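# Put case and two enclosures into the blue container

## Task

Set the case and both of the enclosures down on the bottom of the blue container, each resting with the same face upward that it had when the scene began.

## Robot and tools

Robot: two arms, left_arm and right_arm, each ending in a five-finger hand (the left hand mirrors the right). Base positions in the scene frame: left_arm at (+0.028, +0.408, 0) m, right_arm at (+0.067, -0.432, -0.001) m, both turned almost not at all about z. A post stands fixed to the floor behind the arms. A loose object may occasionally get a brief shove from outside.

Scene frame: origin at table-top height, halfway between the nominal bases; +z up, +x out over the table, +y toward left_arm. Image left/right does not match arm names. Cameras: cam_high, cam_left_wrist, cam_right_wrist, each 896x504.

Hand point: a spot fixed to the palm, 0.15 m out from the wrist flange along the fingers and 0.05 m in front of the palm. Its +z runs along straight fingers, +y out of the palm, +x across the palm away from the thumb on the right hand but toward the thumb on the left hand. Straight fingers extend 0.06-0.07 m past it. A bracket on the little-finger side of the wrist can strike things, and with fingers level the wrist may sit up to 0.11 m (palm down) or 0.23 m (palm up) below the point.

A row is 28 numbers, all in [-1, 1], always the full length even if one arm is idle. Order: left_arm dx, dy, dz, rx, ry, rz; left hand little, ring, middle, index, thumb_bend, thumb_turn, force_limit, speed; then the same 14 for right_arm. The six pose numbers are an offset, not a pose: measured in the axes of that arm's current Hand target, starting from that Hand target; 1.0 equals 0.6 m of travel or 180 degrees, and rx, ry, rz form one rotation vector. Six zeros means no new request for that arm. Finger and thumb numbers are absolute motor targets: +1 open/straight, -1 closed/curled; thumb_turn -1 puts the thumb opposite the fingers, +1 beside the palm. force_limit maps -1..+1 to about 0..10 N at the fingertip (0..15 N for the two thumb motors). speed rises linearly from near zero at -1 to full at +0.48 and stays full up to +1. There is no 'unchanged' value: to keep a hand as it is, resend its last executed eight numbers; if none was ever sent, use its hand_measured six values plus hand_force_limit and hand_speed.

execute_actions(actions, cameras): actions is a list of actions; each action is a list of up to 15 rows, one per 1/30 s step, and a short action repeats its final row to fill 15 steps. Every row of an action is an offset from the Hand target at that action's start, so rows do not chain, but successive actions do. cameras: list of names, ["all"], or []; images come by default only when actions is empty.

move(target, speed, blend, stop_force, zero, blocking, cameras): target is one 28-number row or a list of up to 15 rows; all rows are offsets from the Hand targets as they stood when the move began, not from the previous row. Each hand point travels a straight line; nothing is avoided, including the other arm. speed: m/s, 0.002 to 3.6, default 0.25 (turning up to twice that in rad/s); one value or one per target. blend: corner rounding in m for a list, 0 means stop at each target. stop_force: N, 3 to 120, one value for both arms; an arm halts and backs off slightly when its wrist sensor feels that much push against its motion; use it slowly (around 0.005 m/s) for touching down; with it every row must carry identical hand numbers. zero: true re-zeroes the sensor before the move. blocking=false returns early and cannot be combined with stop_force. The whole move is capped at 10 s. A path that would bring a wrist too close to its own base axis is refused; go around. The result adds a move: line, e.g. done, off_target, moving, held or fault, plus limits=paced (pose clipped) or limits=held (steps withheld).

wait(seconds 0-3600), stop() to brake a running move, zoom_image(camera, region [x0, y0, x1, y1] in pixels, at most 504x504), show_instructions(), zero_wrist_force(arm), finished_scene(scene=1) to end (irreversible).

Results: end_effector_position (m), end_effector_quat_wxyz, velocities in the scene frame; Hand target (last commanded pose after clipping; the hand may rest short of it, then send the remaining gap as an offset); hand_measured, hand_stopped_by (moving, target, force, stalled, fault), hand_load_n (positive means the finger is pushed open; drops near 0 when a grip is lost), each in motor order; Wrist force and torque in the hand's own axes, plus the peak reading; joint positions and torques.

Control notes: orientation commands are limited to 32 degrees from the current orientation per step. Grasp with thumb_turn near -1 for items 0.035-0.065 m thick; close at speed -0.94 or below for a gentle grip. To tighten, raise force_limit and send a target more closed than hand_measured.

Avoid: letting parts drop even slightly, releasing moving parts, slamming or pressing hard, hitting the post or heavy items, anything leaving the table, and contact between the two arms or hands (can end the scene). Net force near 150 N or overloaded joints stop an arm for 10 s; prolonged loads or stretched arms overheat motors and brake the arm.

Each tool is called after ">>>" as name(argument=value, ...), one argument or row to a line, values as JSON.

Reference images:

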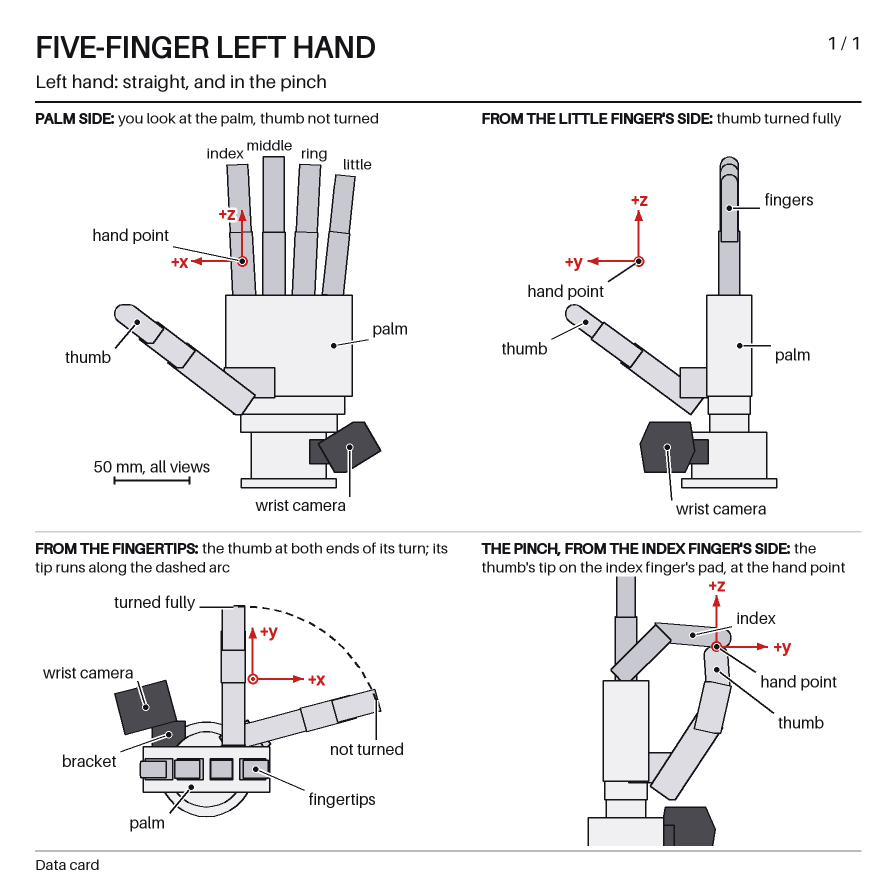

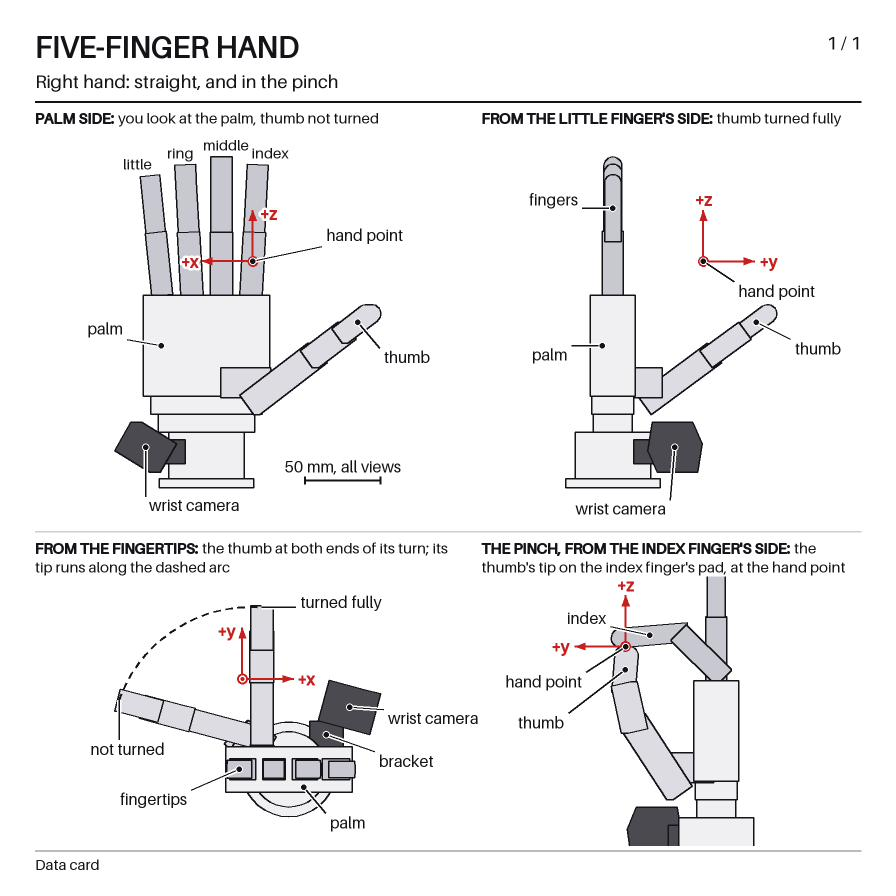

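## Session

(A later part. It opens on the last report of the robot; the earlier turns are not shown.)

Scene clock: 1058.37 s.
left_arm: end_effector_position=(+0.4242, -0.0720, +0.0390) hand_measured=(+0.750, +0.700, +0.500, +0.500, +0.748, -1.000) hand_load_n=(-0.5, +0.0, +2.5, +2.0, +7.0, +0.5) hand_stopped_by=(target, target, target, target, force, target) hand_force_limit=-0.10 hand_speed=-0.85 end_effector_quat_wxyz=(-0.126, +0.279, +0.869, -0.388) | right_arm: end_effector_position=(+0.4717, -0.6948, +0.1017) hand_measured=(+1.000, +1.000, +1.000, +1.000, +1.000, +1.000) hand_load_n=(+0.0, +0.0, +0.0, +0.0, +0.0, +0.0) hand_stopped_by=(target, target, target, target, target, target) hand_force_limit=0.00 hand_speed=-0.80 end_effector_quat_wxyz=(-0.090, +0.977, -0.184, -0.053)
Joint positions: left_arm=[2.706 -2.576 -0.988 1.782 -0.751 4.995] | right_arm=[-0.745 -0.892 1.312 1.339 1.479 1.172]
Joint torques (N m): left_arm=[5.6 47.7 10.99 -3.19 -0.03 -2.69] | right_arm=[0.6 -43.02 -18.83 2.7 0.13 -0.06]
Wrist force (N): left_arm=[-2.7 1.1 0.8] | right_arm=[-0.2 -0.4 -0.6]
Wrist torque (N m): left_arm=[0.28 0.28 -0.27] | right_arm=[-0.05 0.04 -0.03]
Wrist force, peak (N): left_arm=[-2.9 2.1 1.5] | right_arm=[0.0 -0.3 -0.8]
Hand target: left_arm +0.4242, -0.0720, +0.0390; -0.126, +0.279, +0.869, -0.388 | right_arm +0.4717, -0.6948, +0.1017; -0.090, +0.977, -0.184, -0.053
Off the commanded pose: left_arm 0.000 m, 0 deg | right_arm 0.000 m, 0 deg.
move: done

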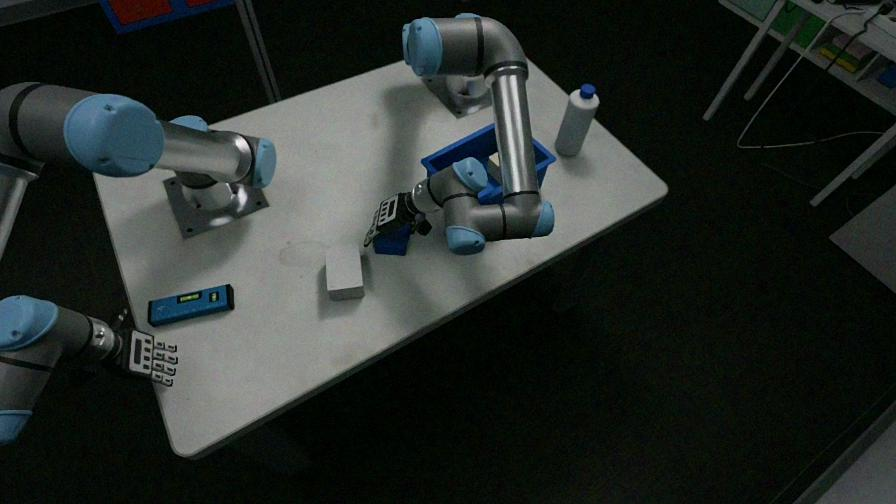

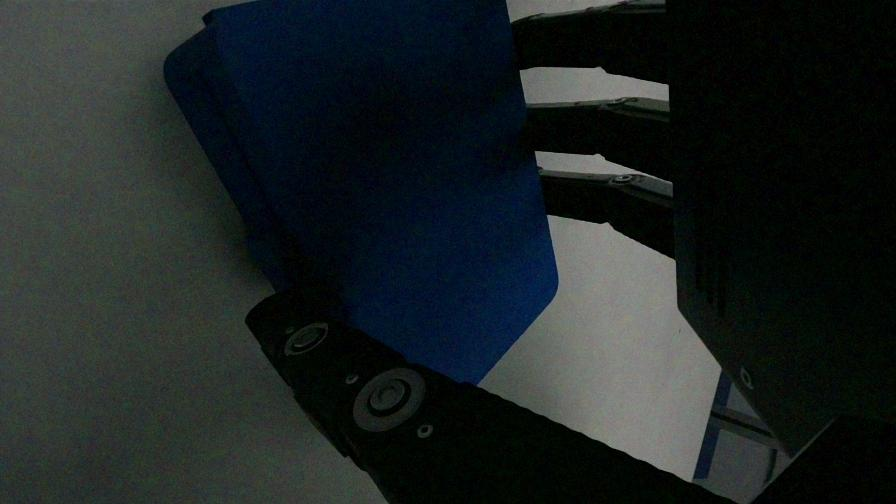

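>>> move(
  target=[0, -0.0248, -0.0223, 0, 0, 0, 0.75, 0.7, 0.5, 0.5, 0.2, -1, -0.1, -0.85, 0, 0, 0, 0, 0, 0, 1, 1, 1, 1, 1, 1, 0.0, -0.8],
  speed=0.04,
  cameras=["cam_high", "cam_left_wrist"],
)

>>> zoom_image(
  camera="cam_high",
  region=[330, 160, 450, 280],
)

Scene clock: 1064.77 s.
left_arm: end_effector_position=(+0.4242, -0.0720, +0.0588) hand_measured=(+0.750, +0.700, +0.500, +0.500, +0.748, -1.000) hand_load_n=(+0.0, -0.5, +2.5, +2.0, +7.0, +0.5) hand_stopped_by=(target, target, target, target, force, target) hand_force_limit=-0.10 hand_speed=-0.85 end_effector_quat_wxyz=(-0.126, +0.279, +0.869, -0.388) | right_arm: end_effector_position=(+0.4717, -0.6948, +0.1017) hand_measured=(+1.000, +1.000, +1.000, +1.000, +1.000, +1.000) hand_load_n=(+0.0, +0.0, +0.0, +0.0, +0.0, +0.0) hand_stopped_by=(target, target, target, target, target, target) hand_force_limit=0.00 hand_speed=-0.80 end_effector_quat_wxyz=(-0.090, +0.977, -0.184, -0.053)
Joint positions: left_arm=[2.706 -2.554 -0.977 1.749 -0.751 4.995] | right_arm=[-0.745 -0.892 1.312 1.339 1.479 1.172]
Joint torques (N m): left_arm=[5.73 61.61 27.82 -3.93 1.98 -0.52] | right_arm=[0.75 -42.3 -18.73 2.59 0.08 -0.16]
Wrist force (N): left_arm=[-2.5 1.3 1.0] | right_arm=[-0.1 -0.2 -0.7]
Wrist torque (N m): left_arm=[0.29 0.25 -0.24] | right_arm=[-0.01 0.02 -0.02]
Wrist force, peak (N): left_arm=[-3.0 2.1 1.7] | right_arm=[-0.2 -0.3 -0.8]
Hand target: left_arm +0.4242, -0.0720, +0.0590; -0.126, +0.279, +0.869, -0.388 | right_arm +0.4717, -0.6948, +0.1017; -0.090, +0.977, -0.184, -0.053
Off the commanded pose: left_arm 0.000 m, 0 deg | right_arm 0.000 m, 0 deg.
move: done

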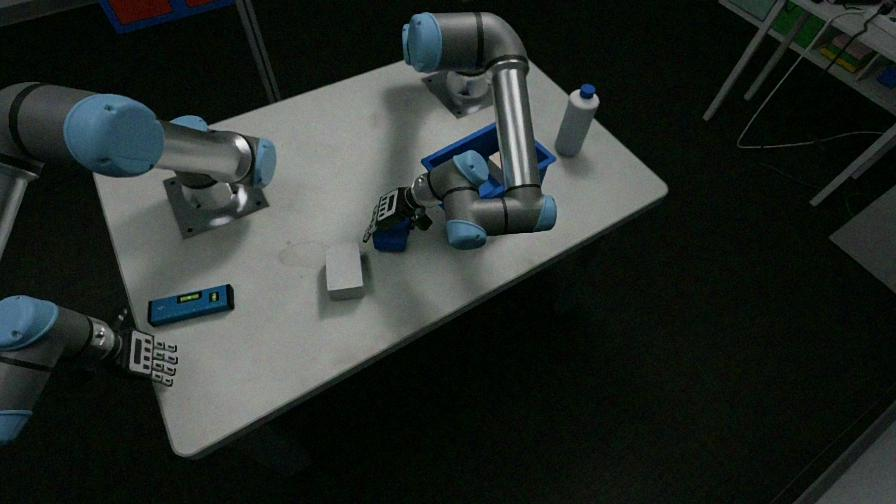

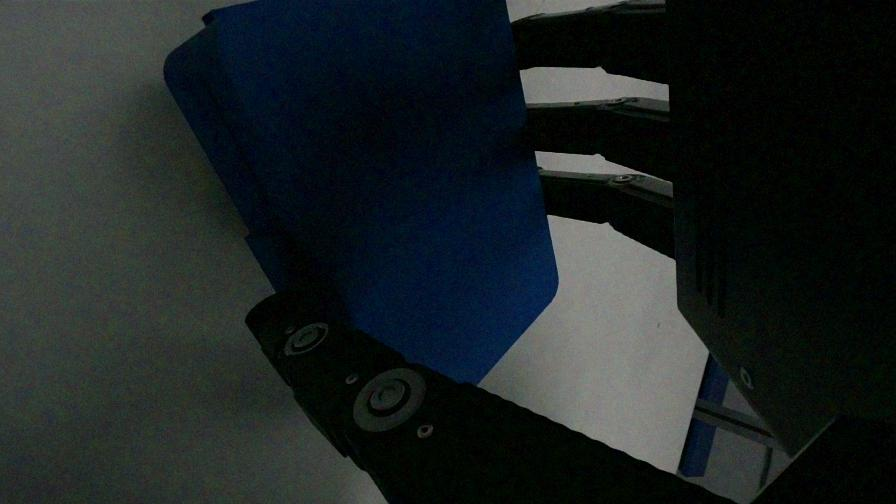

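Scaled by 4.200.

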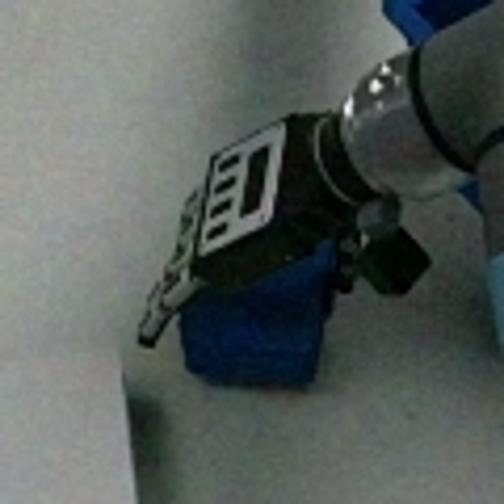

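>>> move(
  target=[
    [0, -0.1622, -0.1461, 0, 0, 0, 0.75, 0.7, 0.5, 0.5, 0.2, -1, -0.1, -0.85, 0, 0, 0, 0, 0, 0, 1, 1, 1, 1, 1, 1, 0.0, -0.8],
    [0.2757, 0.0593, -0.392, 0, -0.1763, -0.1587, 0.75, 0.7, 0.5, 0.5, 0.2, -1, -0.1, -0.85, 0, 0, 0, 0, 0, 0, 1, 1, 1, 1, 1, 1, 0.0, -0.8],
  ],
  speed=0.15,
  blend=0.03,
  cameras=["cam_high", "cam_left_wrist"],
)

>>> zoom_image(
  camera="cam_high",
  region=[380, 60, 620, 260],
)

Scene clock: 1104.23 s.
left_arm: end_effector_position=(+0.4060, +0.1858, +0.1898) hand_measured=(+0.750, +0.700, +0.500, +0.500, +0.748, -1.000) hand_load_n=(+0.0, +0.0, +2.5, +2.0, +7.0, +0.5) hand_stopped_by=(target, target, target, target, force, target) hand_force_limit=-0.10 hand_speed=-0.85 end_effector_quat_wxyz=(+0.024, -0.057, +0.912, -0.406) | right_arm: end_effector_position=(+0.4717, -0.6948, +0.1017) hand_measured=(+1.000, +1.000, +1.000, +1.000, +1.000, +1.000) hand_load_n=(+0.0, +0.0, +0.0, +0.0, +0.0, +0.0) hand_stopped_by=(target, target, target, target, target, target) hand_force_limit=0.00 hand_speed=-0.80 end_effector_quat_wxyz=(-0.090, +0.977, -0.184, -0.053)
Joint positions: left_arm=[3.292 -1.863 -1.732 1.986 -0.733 4.761] | right_arm=[-0.745 -0.892 1.312 1.339 1.479 1.172]
Joint torques (N m): left_arm=[7.33 37.03 8.09 -1.14 3.62 2.41] | right_arm=[0.6 -41.85 -19.28 2.69 -0.05 -0.2]
Wrist force (N): left_arm=[-2.2 1.1 1.3] | right_arm=[0.0 -0.1 -0.5]
Wrist torque (N m): left_arm=[0.24 0.22 -0.27] | right_arm=[0.00 0.01 -0.02]
Wrist force, peak (N): left_arm=[-2.6 2.2 1.8] | right_arm=[-0.1 -0.3 -0.9]
Hand target: left_arm +0.4060, +0.1859, +0.1898; +0.024, -0.057, +0.912, -0.406 | right_arm +0.4717, -0.6948, +0.1017; -0.090, +0.977, -0.184, -0.053
Off the commanded pose: left_arm 0.000 m, 0 deg | right_arm 0.000 m, 0 deg.
move: done

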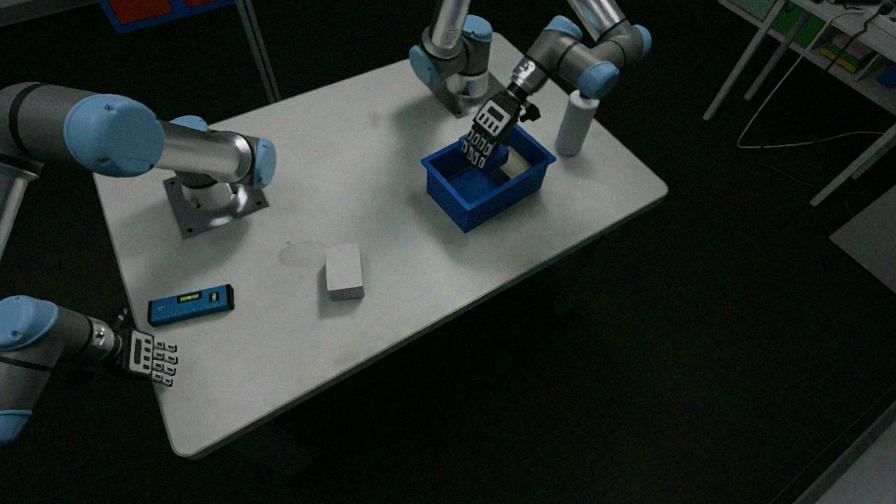

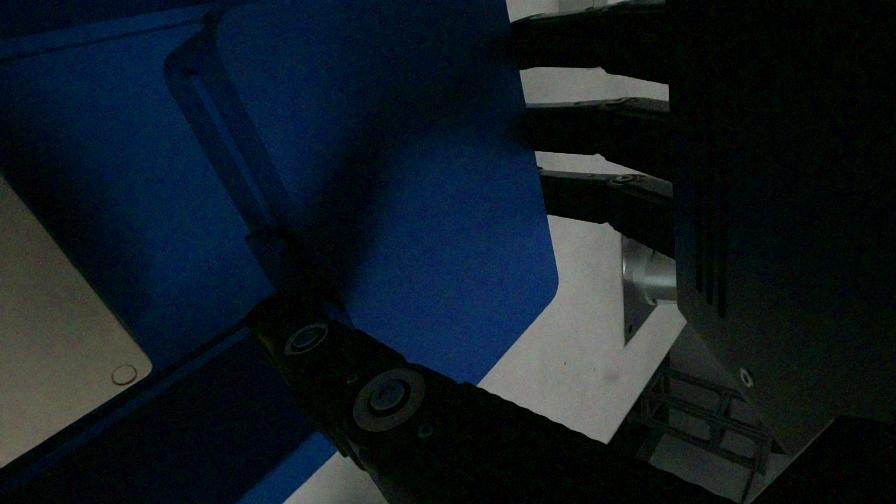

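Scaled by 2.100.

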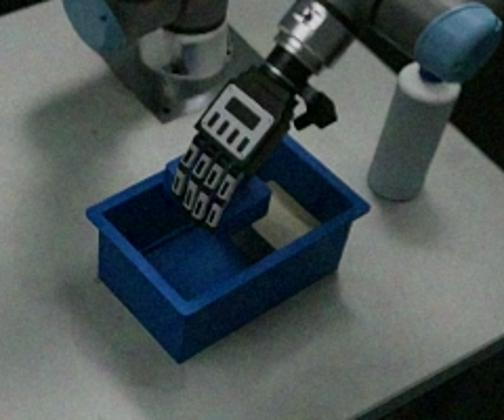

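>>> move(
  target=[0, 0.1583, 0.1425, 0, 0, 0, 0.75, 0.7, 0.5, 0.5, 0.2, -1, -0.1, -0.85, 0, 0, 0, 0, 0, 0, 1, 1, 1, 1, 1, 1, 0.0, -0.8],
  speed=0.06,
  stop_force=10,
  cameras=["cam_high", "cam_left_wrist"],
)

>>> zoom_image(
  camera="cam_high",
  region=[380, 60, 620, 260],
)

Scene clock: 1113.37 s.
left_arm: end_effector_position=(+0.4056, +0.1858, +0.0620) hand_measured=(+0.750, +0.700, +0.500, +0.500, +0.748, -1.000) hand_load_n=(+0.0, +0.0, +2.5, +2.0, +7.0, +0.5) hand_stopped_by=(target, target, target, target, force, target) hand_force_limit=-0.10 hand_speed=-0.85 end_effector_quat_wxyz=(+0.024, -0.057, +0.912, -0.406) | right_arm: end_effector_position=(+0.4717, -0.6948, +0.1017) hand_measured=(+1.000, +1.000, +1.000, +1.000, +1.000, +1.000) hand_load_n=(+0.0, +0.0, +0.0, +0.0, +0.0, +0.0) hand_stopped_by=(target, target, target, target, target, target) hand_force_limit=0.00 hand_speed=-0.80 end_effector_quat_wxyz=(-0.090, +0.977, -0.184, -0.053)
Joint positions: left_arm=[3.292 -2.039 -1.868 2.298 -0.733 4.761] | right_arm=[-0.745 -0.892 1.312 1.339 1.479 1.172]
Joint torques (N m): left_arm=[-7.41 22.36 4.89 -1.12 3.57 -2.79] | right_arm=[0.93 -41.77 -19.37 2.77 0.03 -0.14]
Wrist force (N): left_arm=[-2.6 1.3 1.0] | right_arm=[-0.1 -0.3 -0.5]
Wrist torque (N m): left_arm=[0.28 0.27 -0.23] | right_arm=[-0.04 0.03 -0.03]
Wrist force, peak (N): left_arm=[-2.9 1.6 1.2] | right_arm=[-0.4 -0.3 -0.9]
Hand target: left_arm +0.4056, +0.1858, +0.0620; +0.024, -0.057, +0.912, -0.406 | right_arm +0.4717, -0.6948, +0.1017; -0.090, +0.977, -0.184, -0.053
Off the commanded pose: left_arm 0.000 m, 0 deg | right_arm 0.000 m, 0 deg.
move: done

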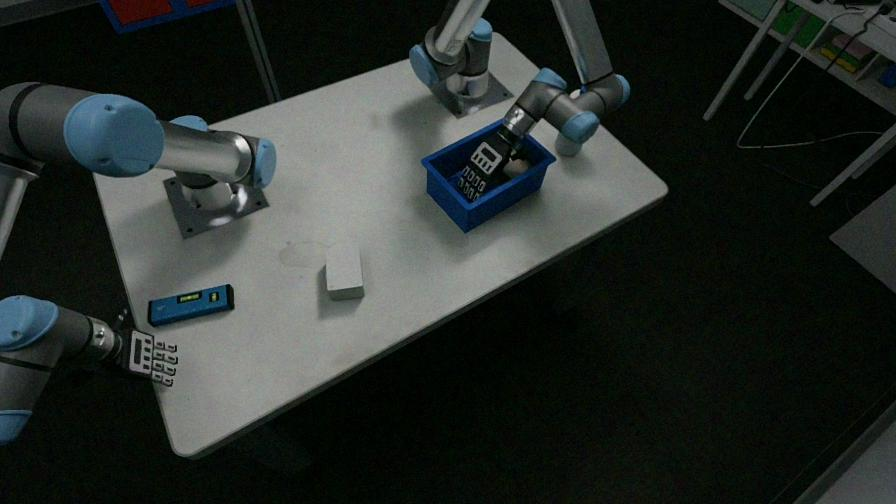

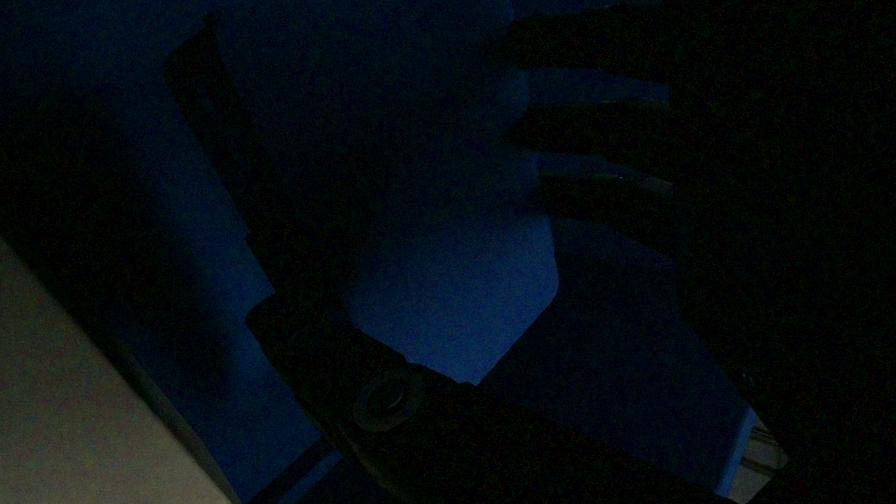

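Scaled by 2.100.

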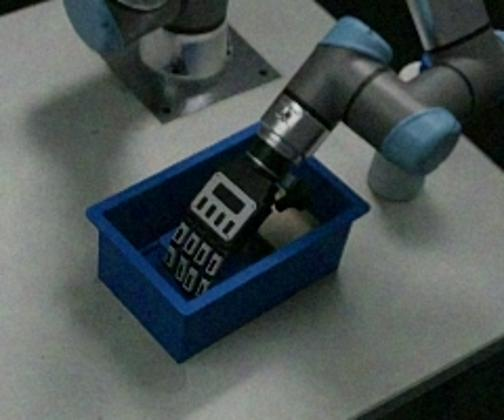

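>>> move(
  target=[0, 0.0272, 0.0245, 0, 0, 0, 0.75, 0.7, 0.5, 0.5, 0.2, -1, -0.1, -0.85, 0, 0, 0, 0, 0, 0, 1, 1, 1, 1, 1, 1, 0.0, -0.8],
  speed=0.012,
  stop_force=3,
)

Scene clock: 1120.77 s.
left_arm: end_effector_position=(+0.4055, +0.1858, +0.0416) hand_measured=(+0.750, +0.700, +0.500, +0.500, +0.748, -1.000) hand_load_n=(+0.0, +0.0, +3.0, +2.0, +7.0, +0.5) hand_stopped_by=(target, target, target, target, force, target) hand_force_limit=-0.10 hand_speed=-0.85 end_effector_quat_wxyz=(+0.024, -0.057, +0.912, -0.406) | right_arm: end_effector_position=(+0.4717, -0.6948, +0.1017) hand_measured=(+1.000, +1.000, +1.000, +1.000, +1.000, +1.000) hand_load_n=(+0.0, +0.0, +0.0, +0.0, +0.0, +0.0) hand_stopped_by=(target, target, target, target, target, target) hand_force_limit=0.00 hand_speed=-0.80 end_effector_quat_wxyz=(-0.090, +0.977, -0.184, -0.053)
Joint positions: left_arm=[3.292 -2.075 -1.881 2.346 -0.733 4.761] | right_arm=[-0.745 -0.892 1.312 1.339 1.479 1.172]
Joint torques (N m): left_arm=[-7.05 41.76 22.15 -3.73 1.83 -2.2] | right_arm=[0.36 -42.28 -19.55 2.65 0.12 -0.12]
Wrist force (N): left_arm=[-2.5 1.7 1.5] | right_arm=[0.1 -0.1 -0.5]
Wrist torque (N m): left_arm=[0.32 0.26 -0.24] | right_arm=[0.00 0.01 0.00]
Wrist force, peak (N): left_arm=[-2.7 -3.5 -3.9] | right_arm=[-0.2 -0.2 -0.9]
Hand target: left_arm +0.4055, +0.1858, +0.0416; +0.024, -0.057, +0.912, -0.406 (not the last commanded pose) | right_arm +0.4717, -0.6948, +0.1017; -0.090, +0.977, -0.184, -0.053
Off the commanded pose: left_arm 0.002 m, 0 deg | right_arm 0.000 m, 0 deg.
move: contact (left_arm)

>>> move(
  target=[0, 0.0014, 0.0012, 0, 0, 0, 0.75, 0.7, 0.5, 0.5, 0.2, -1, -0.1, -0.85, 0, 0, 0, 0, 0, 0, 1, 1, 1, 1, 1, 1, 0.0, -0.8],
  speed=0.01,
)

>>> move(
  target=[0, -0.0007, -0.0006, 0, 0, 0, 0.75, 0.7, 0.5, 0.5, 1, -1, -0.1, -0.6, 0, 0, 0, 0, 0, 0, 1, 1, 1, 1, 1, 1, 0.0, -0.8],
  speed=0.02,
)

>>> move(
  target=[0, 0, 0, 0, 0, 0, 0.75, 0.75, 0.75, 0.75, 1, -1, -0.1, -0.6, 0, 0, 0, 0, 0, 0, 1, 1, 1, 1, 1, 1, 0.0, -0.8],
  cameras=["cam_high", "cam_left_wrist"],
)

Scene clock: 1126.60 s.
left_arm: end_effector_position=(+0.4055, +0.1858, +0.0405) hand_measured=(+0.750, +0.700, +0.500, +0.500, +0.748, -1.000) hand_load_n=(+0.0, +0.0, +3.0, +2.5, +7.5, +0.5) hand_stopped_by=(target, target, target, target, force, target) hand_force_limit=-0.10 hand_speed=-0.85 end_effector_quat_wxyz=(+0.024, -0.057, +0.912, -0.406) | right_arm: end_effector_position=(+0.4717, -0.6948, +0.1017) hand_measured=(+1.000, +1.000, +1.000, +1.000, +1.000, +1.000) hand_load_n=(+0.0, +0.0, +0.0, +0.0, +0.0, +0.0) hand_stopped_by=(target, target, target, target, target, target) hand_force_limit=0.00 hand_speed=-0.80 end_effector_quat_wxyz=(-0.090, +0.977, -0.184, -0.053)
Joint positions: left_arm=[3.292 -2.077 -1.882 2.349 -0.733 4.761] | right_arm=[-0.745 -0.892 1.312 1.339 1.479 1.172]
Joint torques (N m): left_arm=[3.09 19.72 2.34 -0.32 -0.6 1.4] | right_arm=[1.34 -42.04 -19.81 2.73 0.16 -0.09]
Wrist force (N): left_arm=[-3.0 -6.8 -7.0] | right_arm=[-0.2 -0.2 -0.5]
Wrist torque (N m): left_arm=[0.03 0.10 -0.12] | right_arm=[-0.02 0.05 -0.03]
Wrist force, peak (N): left_arm=[-3.5 -7.4 -7.3] | right_arm=[-0.1 -0.4 -0.9]
Hand target: left_arm +0.4055, +0.1859, +0.0405; +0.024, -0.057, +0.912, -0.406 | right_arm +0.4717, -0.6948, +0.1017; -0.090, +0.977, -0.184, -0.053
Off the commanded pose: left_arm 0.000 m, 0 deg | right_arm 0.000 m, 0 deg.
move: done

Scene clock: 1127.33 s.
left_arm: end_effector_position=(+0.4055, +0.1858, +0.0410) hand_measured=(+0.750, +0.700, +0.500, +0.500, +1.000, -1.000) hand_load_n=(+0.0, +0.0, +0.0, +0.0, +0.0, +0.0) hand_stopped_by=(target, target, target, target, target, target) hand_force_limit=-0.10 hand_speed=-0.60 end_effector_quat_wxyz=(+0.024, -0.057, +0.912, -0.406) | right_arm: end_effector_position=(+0.4717, -0.6948, +0.1017) hand_measured=(+1.000, +1.000, +1.000, +1.000, +1.000, +1.000) hand_load_n=(+0.0, +0.0, +0.0, +0.5, +0.0, +0.0) hand_stopped_by=(target, target, target, target, target, target) hand_force_limit=0.00 hand_speed=-0.80 end_effector_quat_wxyz=(-0.090, +0.977, -0.184, -0.053)
Joint positions: left_arm=[3.292 -2.076 -1.881 2.348 -0.733 4.761] | right_arm=[-0.745 -0.892 1.312 1.339 1.479 1.172]
Joint torques (N m): left_arm=[6.01 41.34 21.91 -3.47 -0.64 1.79] | right_arm=[0.65 -42.06 -19.53 2.66 0.18 -0.12]
Wrist force (N): left_arm=[-2.3 0.3 0.5] | right_arm=[-0.1 -0.2 -0.4]
Wrist torque (N m): left_arm=[0.29 0.23 -0.20] | right_arm=[-0.03 0.03 -0.02]
Wrist force, peak (N): left_arm=[-3.5 -7.2 -7.1] | right_arm=[0.0 -0.2 -0.9]
Hand target: left_arm +0.4055, +0.1858, +0.0410; +0.024, -0.057, +0.912, -0.406 | right_arm +0.4717, -0.6948, +0.1017; -0.090, +0.977, -0.184, -0.053
Off the commanded pose: left_arm 0.000 m, 0 deg | right_arm 0.000 m, 0 deg.
move: done

Scene clock: 1127.83 s.
left_arm: end_effector_position=(+0.4055, +0.1858, +0.0410) hand_measured=(+0.750, +0.750, +0.750, +0.750, +1.000, -1.000) hand_load_n=(+0.0, +0.0, +0.0, +0.0, +0.0, +0.0) hand_stopped_by=(target, target, target, target, target, target) hand_force_limit=-0.10 hand_speed=-0.60 end_effector_quat_wxyz=(+0.024, -0.057, +0.912, -0.406) | right_arm: end_effector_position=(+0.4717, -0.6948, +0.1017) hand_measured=(+1.000, +1.000, +1.000, +1.000, +1.000, +1.000) hand_load_n=(+0.0, +0.0, +0.0, +0.0, +0.0, +0.0) hand_stopped_by=(target, target, target, target, target, target) hand_force_limit=0.00 hand_speed=-0.80 end_effector_quat_wxyz=(-0.090, +0.977, -0.184, -0.053)
Joint positions: left_arm=[3.292 -2.076 -1.881 2.348 -0.733 4.761] | right_arm=[-0.745 -0.892 1.312 1.339 1.479 1.172]
Joint torques (N m): left_arm=[5.91 41.17 21.82 -3.37 -0.54 1.81] | right_arm=[1.26 -41.95 -19.75 2.73 0.05 -0.12]
Wrist force (N): left_arm=[-2.4 0.1 0.0] | right_arm=[0.2 -0.1 -0.3]
Wrist torque (N m): left_arm=[0.26 0.22 -0.20] | right_arm=[-0.01 -0.02 -0.01]
Wrist force, peak (N): left_arm=[-2.9 -0.1 0.1] | right_arm=[-0.1 -0.3 -0.8]
Hand target: left_arm +0.4055, +0.1858, +0.0410; +0.024, -0.057, +0.912, -0.406 | right_arm +0.4717, -0.6948, +0.1017; -0.090, +0.977, -0.184, -0.053
Off the commanded pose: left_arm 0.000 m, 0 deg | right_arm 0.000 m, 0 deg.
move: done

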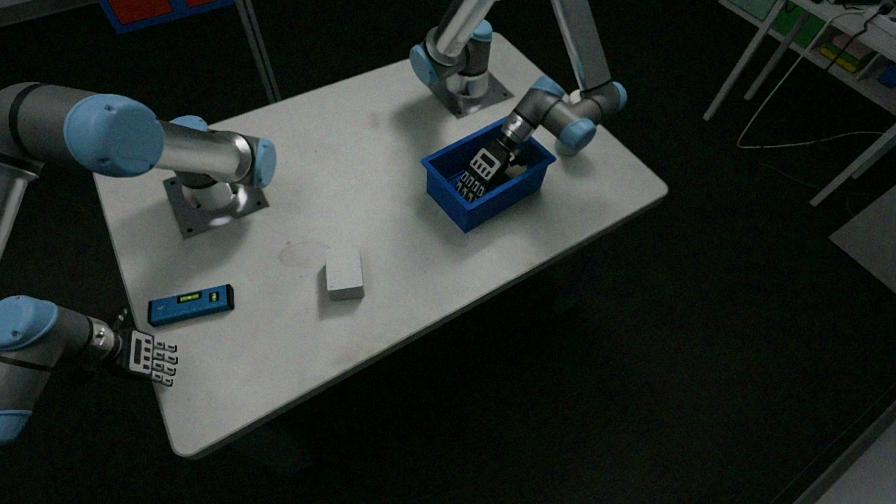

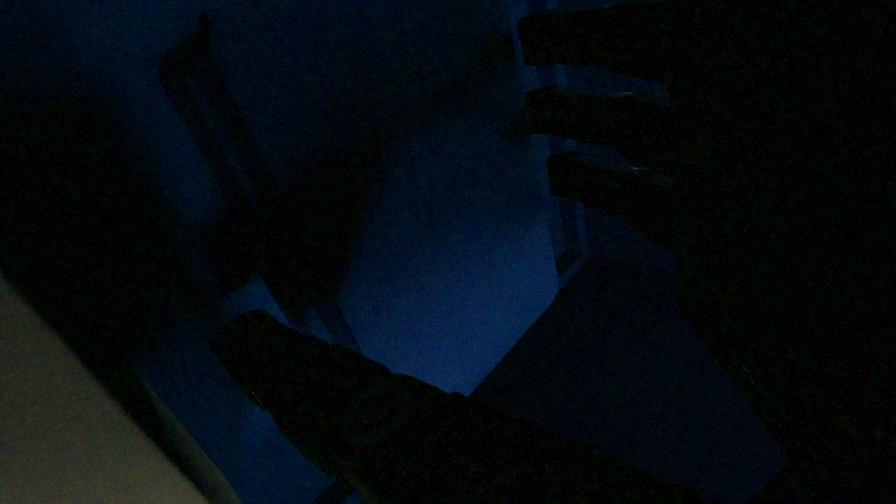

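>>> move(
  target=[
    [0, -0.0743, -0.0669, 0, 0, 0, 0.75, 0.75, 0.75, 0.75, 1, -1, 0.0, -0.6, 0, 0, 0, 0, 0, 0, 1, 1, 1, 1, 1, 1, 0.0, -0.8],
    [0.0007, -0.091, -0.0483, -0.1, 0.0053, 0.0065, 0.6, 0.6, 0.6, 0.6, -0.8, -1, 0.0, 0.0, 0, 0, 0, 0, 0, 0, 1, 1, 1, 1, 1, 1, 0.0, -0.8],
  ],
  speed=0.08,
  cameras=["cam_high", "cam_left_wrist"],
)

>>> zoom_image(
  camera="cam_high",
  region=[400, 60, 600, 250],
)

Scene clock: 1152.80 s.
left_arm: end_effector_position=(+0.4071, +0.1710, +0.1010) hand_measured=(+0.600, +0.600, +0.600, +0.600, -0.800, -1.000) hand_load_n=(+0.0, +0.0, +0.0, +0.0, +0.5, +0.0) hand_stopped_by=(target, target, target, target, target, target) hand_force_limit=0.00 hand_speed=0.00 end_effector_quat_wxyz=(+0.011, -0.047, +0.965, -0.259) | right_arm: end_effector_position=(+0.4717, -0.6948, +0.1017) hand_measured=(+1.000, +1.000, +1.000, +1.000, +1.000, +1.000) hand_load_n=(+0.0, +0.0, +0.0, +0.0, +0.0, -0.5) hand_stopped_by=(target, target, target, target, target, target) hand_force_limit=0.00 hand_speed=-0.80 end_effector_quat_wxyz=(-0.090, +0.977, -0.184, -0.053)
Joint positions: left_arm=[3.068 -1.988 -1.672 2.181 -1.054 4.522] | right_arm=[-0.745 -0.892 1.312 1.339 1.479 1.172]
Joint torques (N m): left_arm=[-7.5 23.55 25.99 -3.28 -1.01 -2.65] | right_arm=[0.9 -41.82 -19.78 2.69 0.18 -0.19]
Wrist force (N): left_arm=[-2.1 -0.1 -0.2] | right_arm=[-0.3 -0.1 -0.5]
Wrist torque (N m): left_arm=[0.19 0.17 -0.05] | right_arm=[0.00 0.06 -0.03]
Wrist force, peak (N): left_arm=[-3.0 -0.6 -0.1] | right_arm=[0.0 -0.5 -0.9]
Hand target: left_arm +0.4071, +0.1710, +0.1010; +0.011, -0.047, +0.965, -0.259 | right_arm +0.4717, -0.6948, +0.1017; -0.090, +0.977, -0.184, -0.053
Off the commanded pose: left_arm 0.000 m, 0 deg | right_arm 0.000 m, 0 deg.
move: done

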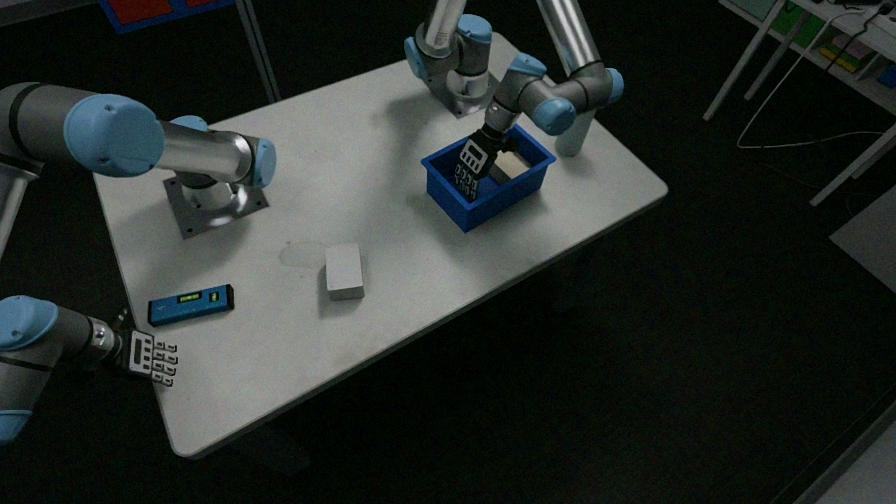

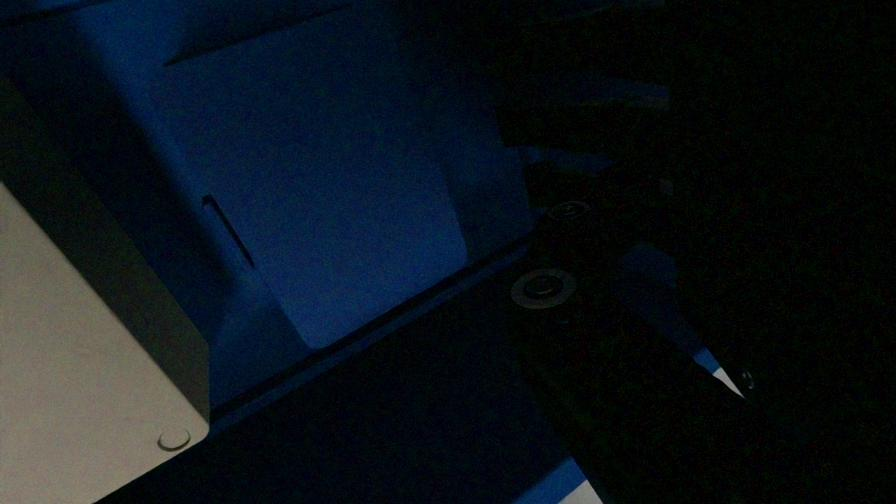

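Scaled by 2.520.

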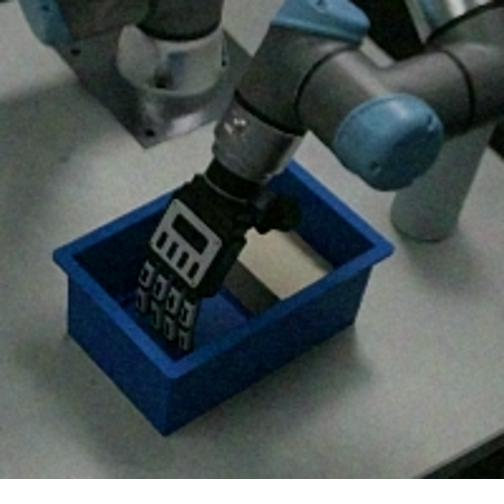

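>>> move(
  target=[0, 0.0363, 0.0628, 0, 0, 0, 0.6, 0.6, 0.6, 0.6, -0.8, -1, 0.0, 0.0, 0, 0, 0, 0, 0, 0, 1, 1, 1, 1, 1, 1, 0.0, -0.8],
  speed=0.04,
  stop_force=4,
  cameras=["cam_left_wrist"],
)

Scene clock: 1163.07 s.
left_arm: end_effector_position=(+0.4070, +0.1709, +0.0575) hand_measured=(+0.600, +0.600, +0.600, +0.600, -0.800, -1.000) hand_load_n=(+0.0, +0.0, +0.0, +0.0, +0.0, +0.0) hand_stopped_by=(target, target, target, target, target, target) hand_force_limit=0.00 hand_speed=0.00 end_effector_quat_wxyz=(+0.011, -0.047, +0.965, -0.259) | right_arm: end_effector_position=(+0.4717, -0.6948, +0.1017) hand_measured=(+1.000, +1.000, +1.000, +1.000, +1.000, +1.000) hand_load_n=(+0.0, +0.0, +0.0, +0.0, +0.0, +0.0) hand_stopped_by=(target, target, target, target, target, target) hand_force_limit=0.00 hand_speed=-0.80 end_effector_quat_wxyz=(-0.090, +0.977, -0.184, -0.053)
Joint positions: left_arm=[3.068 -2.044 -1.718 2.283 -1.054 4.522] | right_arm=[-0.745 -0.892 1.312 1.339 1.479 1.172]
Joint torques (N m): left_arm=[-7.13 23.35 6.73 -0.73 -0.3 -2.72] | right_arm=[0.43 -41.91 -19.4 2.62 0.22 -0.12]
Wrist force (N): left_arm=[-2.3 -0.2 0.0] | right_arm=[-0.3 0.0 -0.5]
Wrist torque (N m): left_arm=[0.16 0.20 -0.05] | right_arm=[0.01 0.06 -0.03]
Wrist force, peak (N): left_arm=[-2.8 0.1 -0.2] | right_arm=[0.2 0.0 -0.9]
Hand target: left_arm +0.4070, +0.1709, +0.0575; +0.011, -0.047, +0.965, -0.259 | right_arm +0.4717, -0.6948, +0.1017; -0.090, +0.977, -0.184, -0.053
Off the commanded pose: left_arm 0.000 m, 0 deg | right_arm 0.000 m, 0 deg.
move: done

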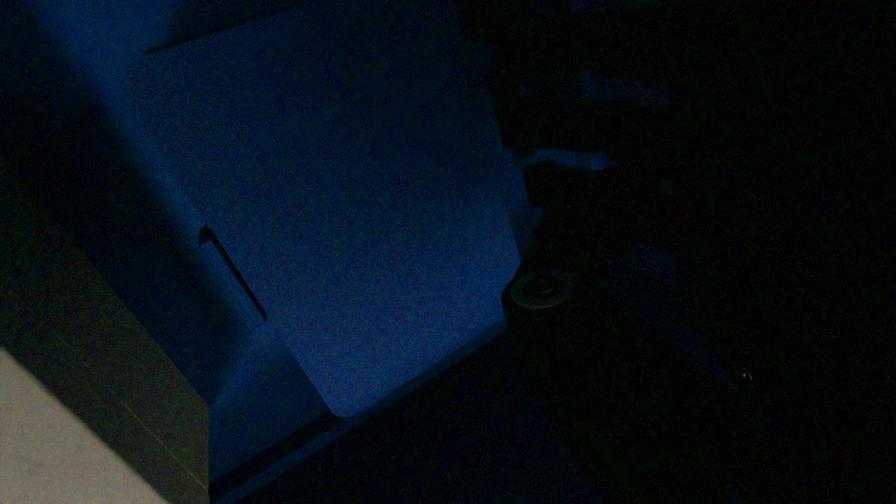

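>>> move(
  target=[0, 0.065, -0.0375, 0, 0, 0, 0.6, 0.6, 0.6, 0.6, -0.8, -1, 0.0, 0.0, 0, 0, 0, 0, 0, 0, 1, 1, 1, 1, 1, 1, 0.0, -0.8],
  speed=0.04,
  stop_force=4,
  cameras=["cam_left_wrist"],
)

Scene clock: 1173.90 s.
left_arm: end_effector_position=(+0.4027, +0.2158, +0.0575) hand_measured=(+0.600, +0.600, +0.600, +0.600, -0.800, -1.000) hand_load_n=(+0.0, +1.0, +0.0, +1.0, +0.0, +0.0) hand_stopped_by=(target, target, target, target, target, target) hand_force_limit=0.00 hand_speed=0.00 end_effector_quat_wxyz=(+0.011, -0.047, +0.965, -0.259) | right_arm: end_effector_position=(+0.4717, -0.6948, +0.1017) hand_measured=(+1.000, +1.000, +1.000, +1.000, +1.000, +1.000) hand_load_n=(+0.0, +0.0, +0.0, +0.0, +0.0, +0.0) hand_stopped_by=(target, target, target, target, target, target) hand_force_limit=0.00 hand_speed=-0.80 end_effector_quat_wxyz=(-0.090, +0.977, -0.184, -0.053)
Joint positions: left_arm=[3.179 -2.015 -1.783 2.256 -1.047 4.65] | right_arm=[-0.745 -0.892 1.312 1.339 1.479 1.172]
Joint torques (N m): left_arm=[7.42 40.65 5.84 -3.38 2.77 2.5] | right_arm=[0.95 -41.31 -20 2.63 0.09 -0.06]
Wrist force (N): left_arm=[-2.7 -1.2 0.9] | right_arm=[0.0 0.0 -0.6]
Wrist torque (N m): left_arm=[0.16 0.28 -0.27] | right_arm=[0.02 0.01 -0.01]
Wrist force, peak (N): left_arm=[-2.4 -2.2 0.0] | right_arm=[-0.1 -0.1 -0.9]
Hand target: left_arm +0.4027, +0.2158, +0.0575; +0.011, -0.047, +0.965, -0.259 | right_arm +0.4717, -0.6948, +0.1017; -0.090, +0.977, -0.184, -0.053
Off the commanded pose: left_arm 0.000 m, 0 deg | right_arm 0.000 m, 0 deg.
move: done

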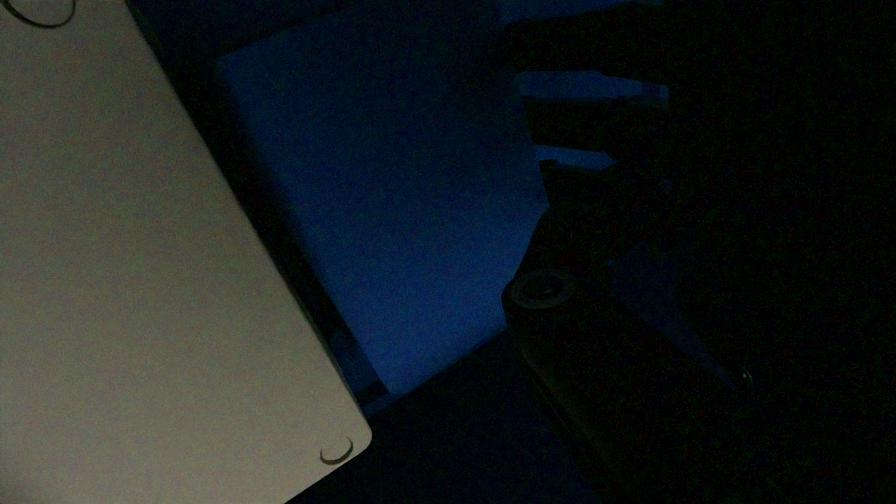

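>>> move(
  target=[0, 0.0202, -0.01167, 0, 0, 0, 0.6, 0.6, 0.6, 0.6, -0.8, -1, 0.0, 0.0, 0, 0, 0, 0, 0, 0, 1, 1, 1, 1, 1, 1, 0.0, -0.8],
  speed=0.015,
  stop_force=4,
  cameras=["cam_high", "cam_left_wrist"],
)

>>> zoom_image(
  camera="cam_high",
  region=[400, 60, 600, 250],
)

Scene clock: 1180.37 s.
left_arm: end_effector_position=(+0.4013, +0.2297, +0.0575) hand_measured=(+0.600, +0.600, +0.600, +0.600, -0.800, -1.000) hand_load_n=(+0.0, +2.0, +0.0, +2.0, +0.0, +0.5) hand_stopped_by=(target, target, target, target, target, target) hand_force_limit=0.00 hand_speed=0.00 end_effector_quat_wxyz=(+0.011, -0.047, +0.965, -0.259) | right_arm: end_effector_position=(+0.4717, -0.6948, +0.1017) hand_measured=(+1.000, +1.000, +1.000, +1.000, +1.000, +1.000) hand_load_n=(+0.0, +0.0, +0.0, +0.0, +0.0, +0.0) hand_stopped_by=(target, target, target, target, target, target) hand_force_limit=0.00 hand_speed=-0.80 end_effector_quat_wxyz=(-0.090, +0.977, -0.184, -0.053)
Joint positions: left_arm=[3.215 -2.009 -1.8 2.246 -1.047 4.691] | right_arm=[-0.745 -0.892 1.312 1.339 1.479 1.172]
Joint torques (N m): left_arm=[8.16 40.71 6.51 -3.36 2.2 2.53] | right_arm=[0.67 -42.21 -19.79 2.65 0.16 -0.06]
Wrist force (N): left_arm=[-2.5 -3.6 1.8] | right_arm=[-0.3 0.0 -0.4]
Wrist torque (N m): left_arm=[0.13 0.26 -0.20] | right_arm=[0.00 0.06 -0.03]
Wrist force, peak (N): left_arm=[-2.2 -4.1 3.2] | right_arm=[-0.3 -0.1 -0.9]
Hand target: left_arm +0.4013, +0.2297, +0.0575; +0.011, -0.047, +0.965, -0.259 | right_arm +0.4717, -0.6948, +0.1017; -0.090, +0.977, -0.184, -0.053
Off the commanded pose: left_arm 0.000 m, 0 deg | right_arm 0.000 m, 0 deg.
move: done

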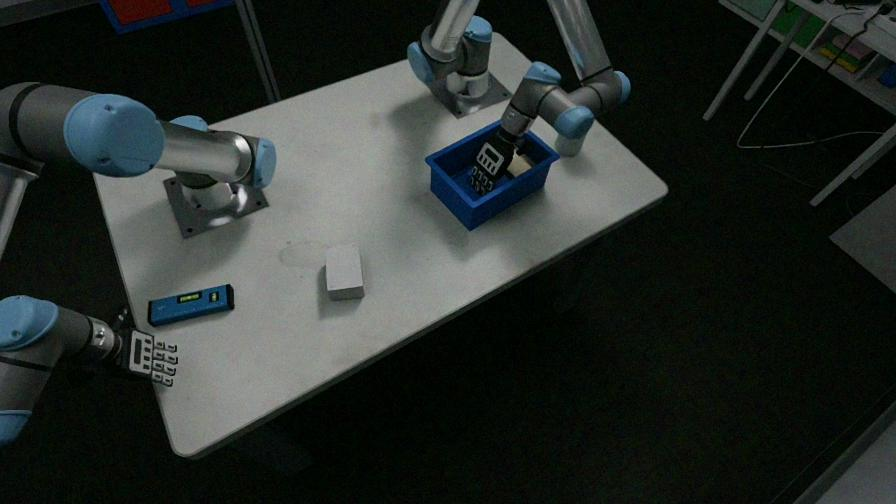

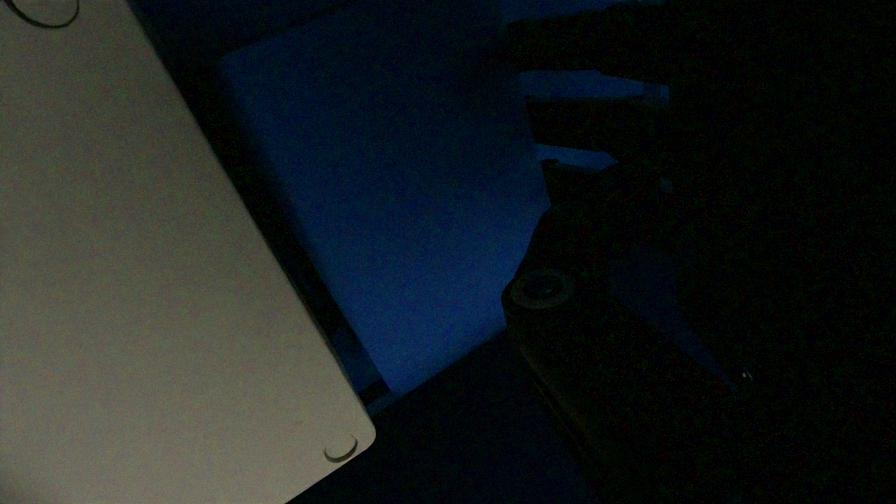

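Scaled by 2.520.

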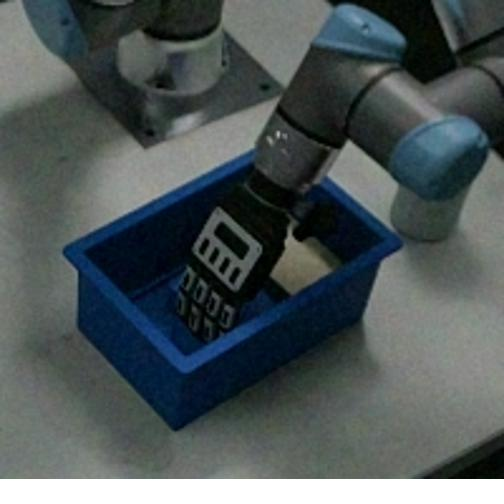

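>>> move(
  target=[
    [0, -0.0087, 0.005, 0, 0, 0, 0.6, 0.6, 0.6, 0.6, -0.8, -1, 0.0, 0.0, 0, 0, 0, 0, 0, 0, 1, 1, 1, 1, 1, 1, 0.0, -0.8],
    [0, -0.1753, -0.2837, 0, 0, 0, 0.6, 0.6, 0.6, 0.6, -0.8, -1, 0.0, 0.0, 0, 0, 0, 0, 0, 0, 1, 1, 1, 1, 1, 1, 0.0, -0.8],
    [-0.043, -0.3325, -0.468, -0.0948, -0.1317, 0.1094, 1, 1, 1, 1, 1, 1, 0.0, 0.2, 0, 0, 0, 0, 0, 0, 1, 1, 1, 1, 1, 1, 0.0, -0.8],
  ],
  speed=[0.05, 0.12, 0.25],
  blend=[0, 0.04, 0],
  cameras=["cam_high", "cam_left_wrist"],
)

>>> zoom_image(
  camera="cam_left_wrist",
  region=[250, 80, 670, 460],
)

Scene clock: 1202.83 s.
left_arm: end_effector_position=(+0.4311, +0.2002, +0.4003) hand_measured=(+1.000, +1.000, +1.000, +1.000, +1.000, +1.000) hand_load_n=(+0.0, +0.0, +0.0, +0.0, +0.0, +0.0) hand_stopped_by=(target, target, target, target, target, target) hand_force_limit=0.00 hand_speed=0.20 end_effector_quat_wxyz=(+0.244, +0.064, +0.963, -0.094) | right_arm: end_effector_position=(+0.4717, -0.6948, +0.1017) hand_measured=(+1.000, +1.000, +1.000, +1.000, +1.000, +1.000) hand_load_n=(+0.0, +0.0, +0.0, +0.0, +0.0, +0.0) hand_stopped_by=(target, target, target, target, target, target) hand_force_limit=0.00 hand_speed=-0.80 end_effector_quat_wxyz=(-0.090, +0.977, -0.184, -0.053)
Joint positions: left_arm=[2.886 -1.708 -1.159 1.818 -1.479 4.57] | right_arm=[-0.745 -0.892 1.312 1.339 1.479 1.172]
Joint torques (N m): left_arm=[-6.99 14.32 29.47 -0.65 -1.64 -2.47] | right_arm=[0.86 -41.23 -20.01 2.59 0.2 -0.2]
Wrist force (N): left_arm=[-3.3 0.9 -0.1] | right_arm=[0.1 -0.2 -0.6]
Wrist torque (N m): left_arm=[0.22 0.18 -0.17] | right_arm=[-0.03 0.00 -0.02]
Wrist force, peak (N): left_arm=[-2.6 -4.6 1.0] | right_arm=[-0.1 -0.1 -1.0]
Hand target: left_arm +0.4311, +0.2002, +0.4003; +0.244, +0.064, +0.963, -0.094 | right_arm +0.4717, -0.6948, +0.1017; -0.090, +0.977, -0.184, -0.053
Off the commanded pose: left_arm 0.000 m, 0 deg | right_arm 0.000 m, 0 deg.
move: done

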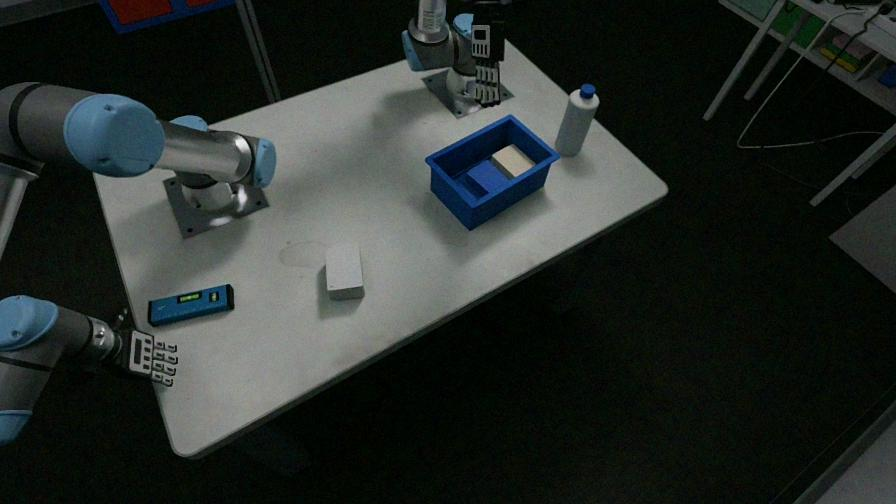

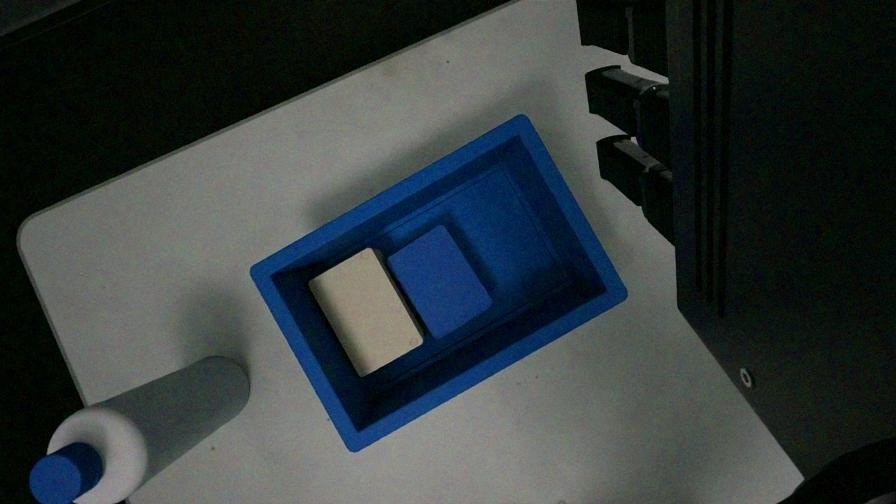

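Scaled by 1.200.

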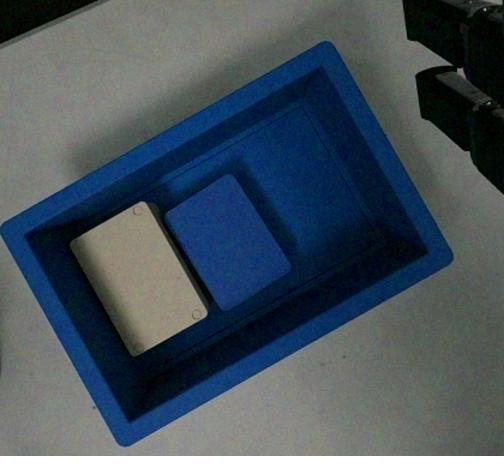

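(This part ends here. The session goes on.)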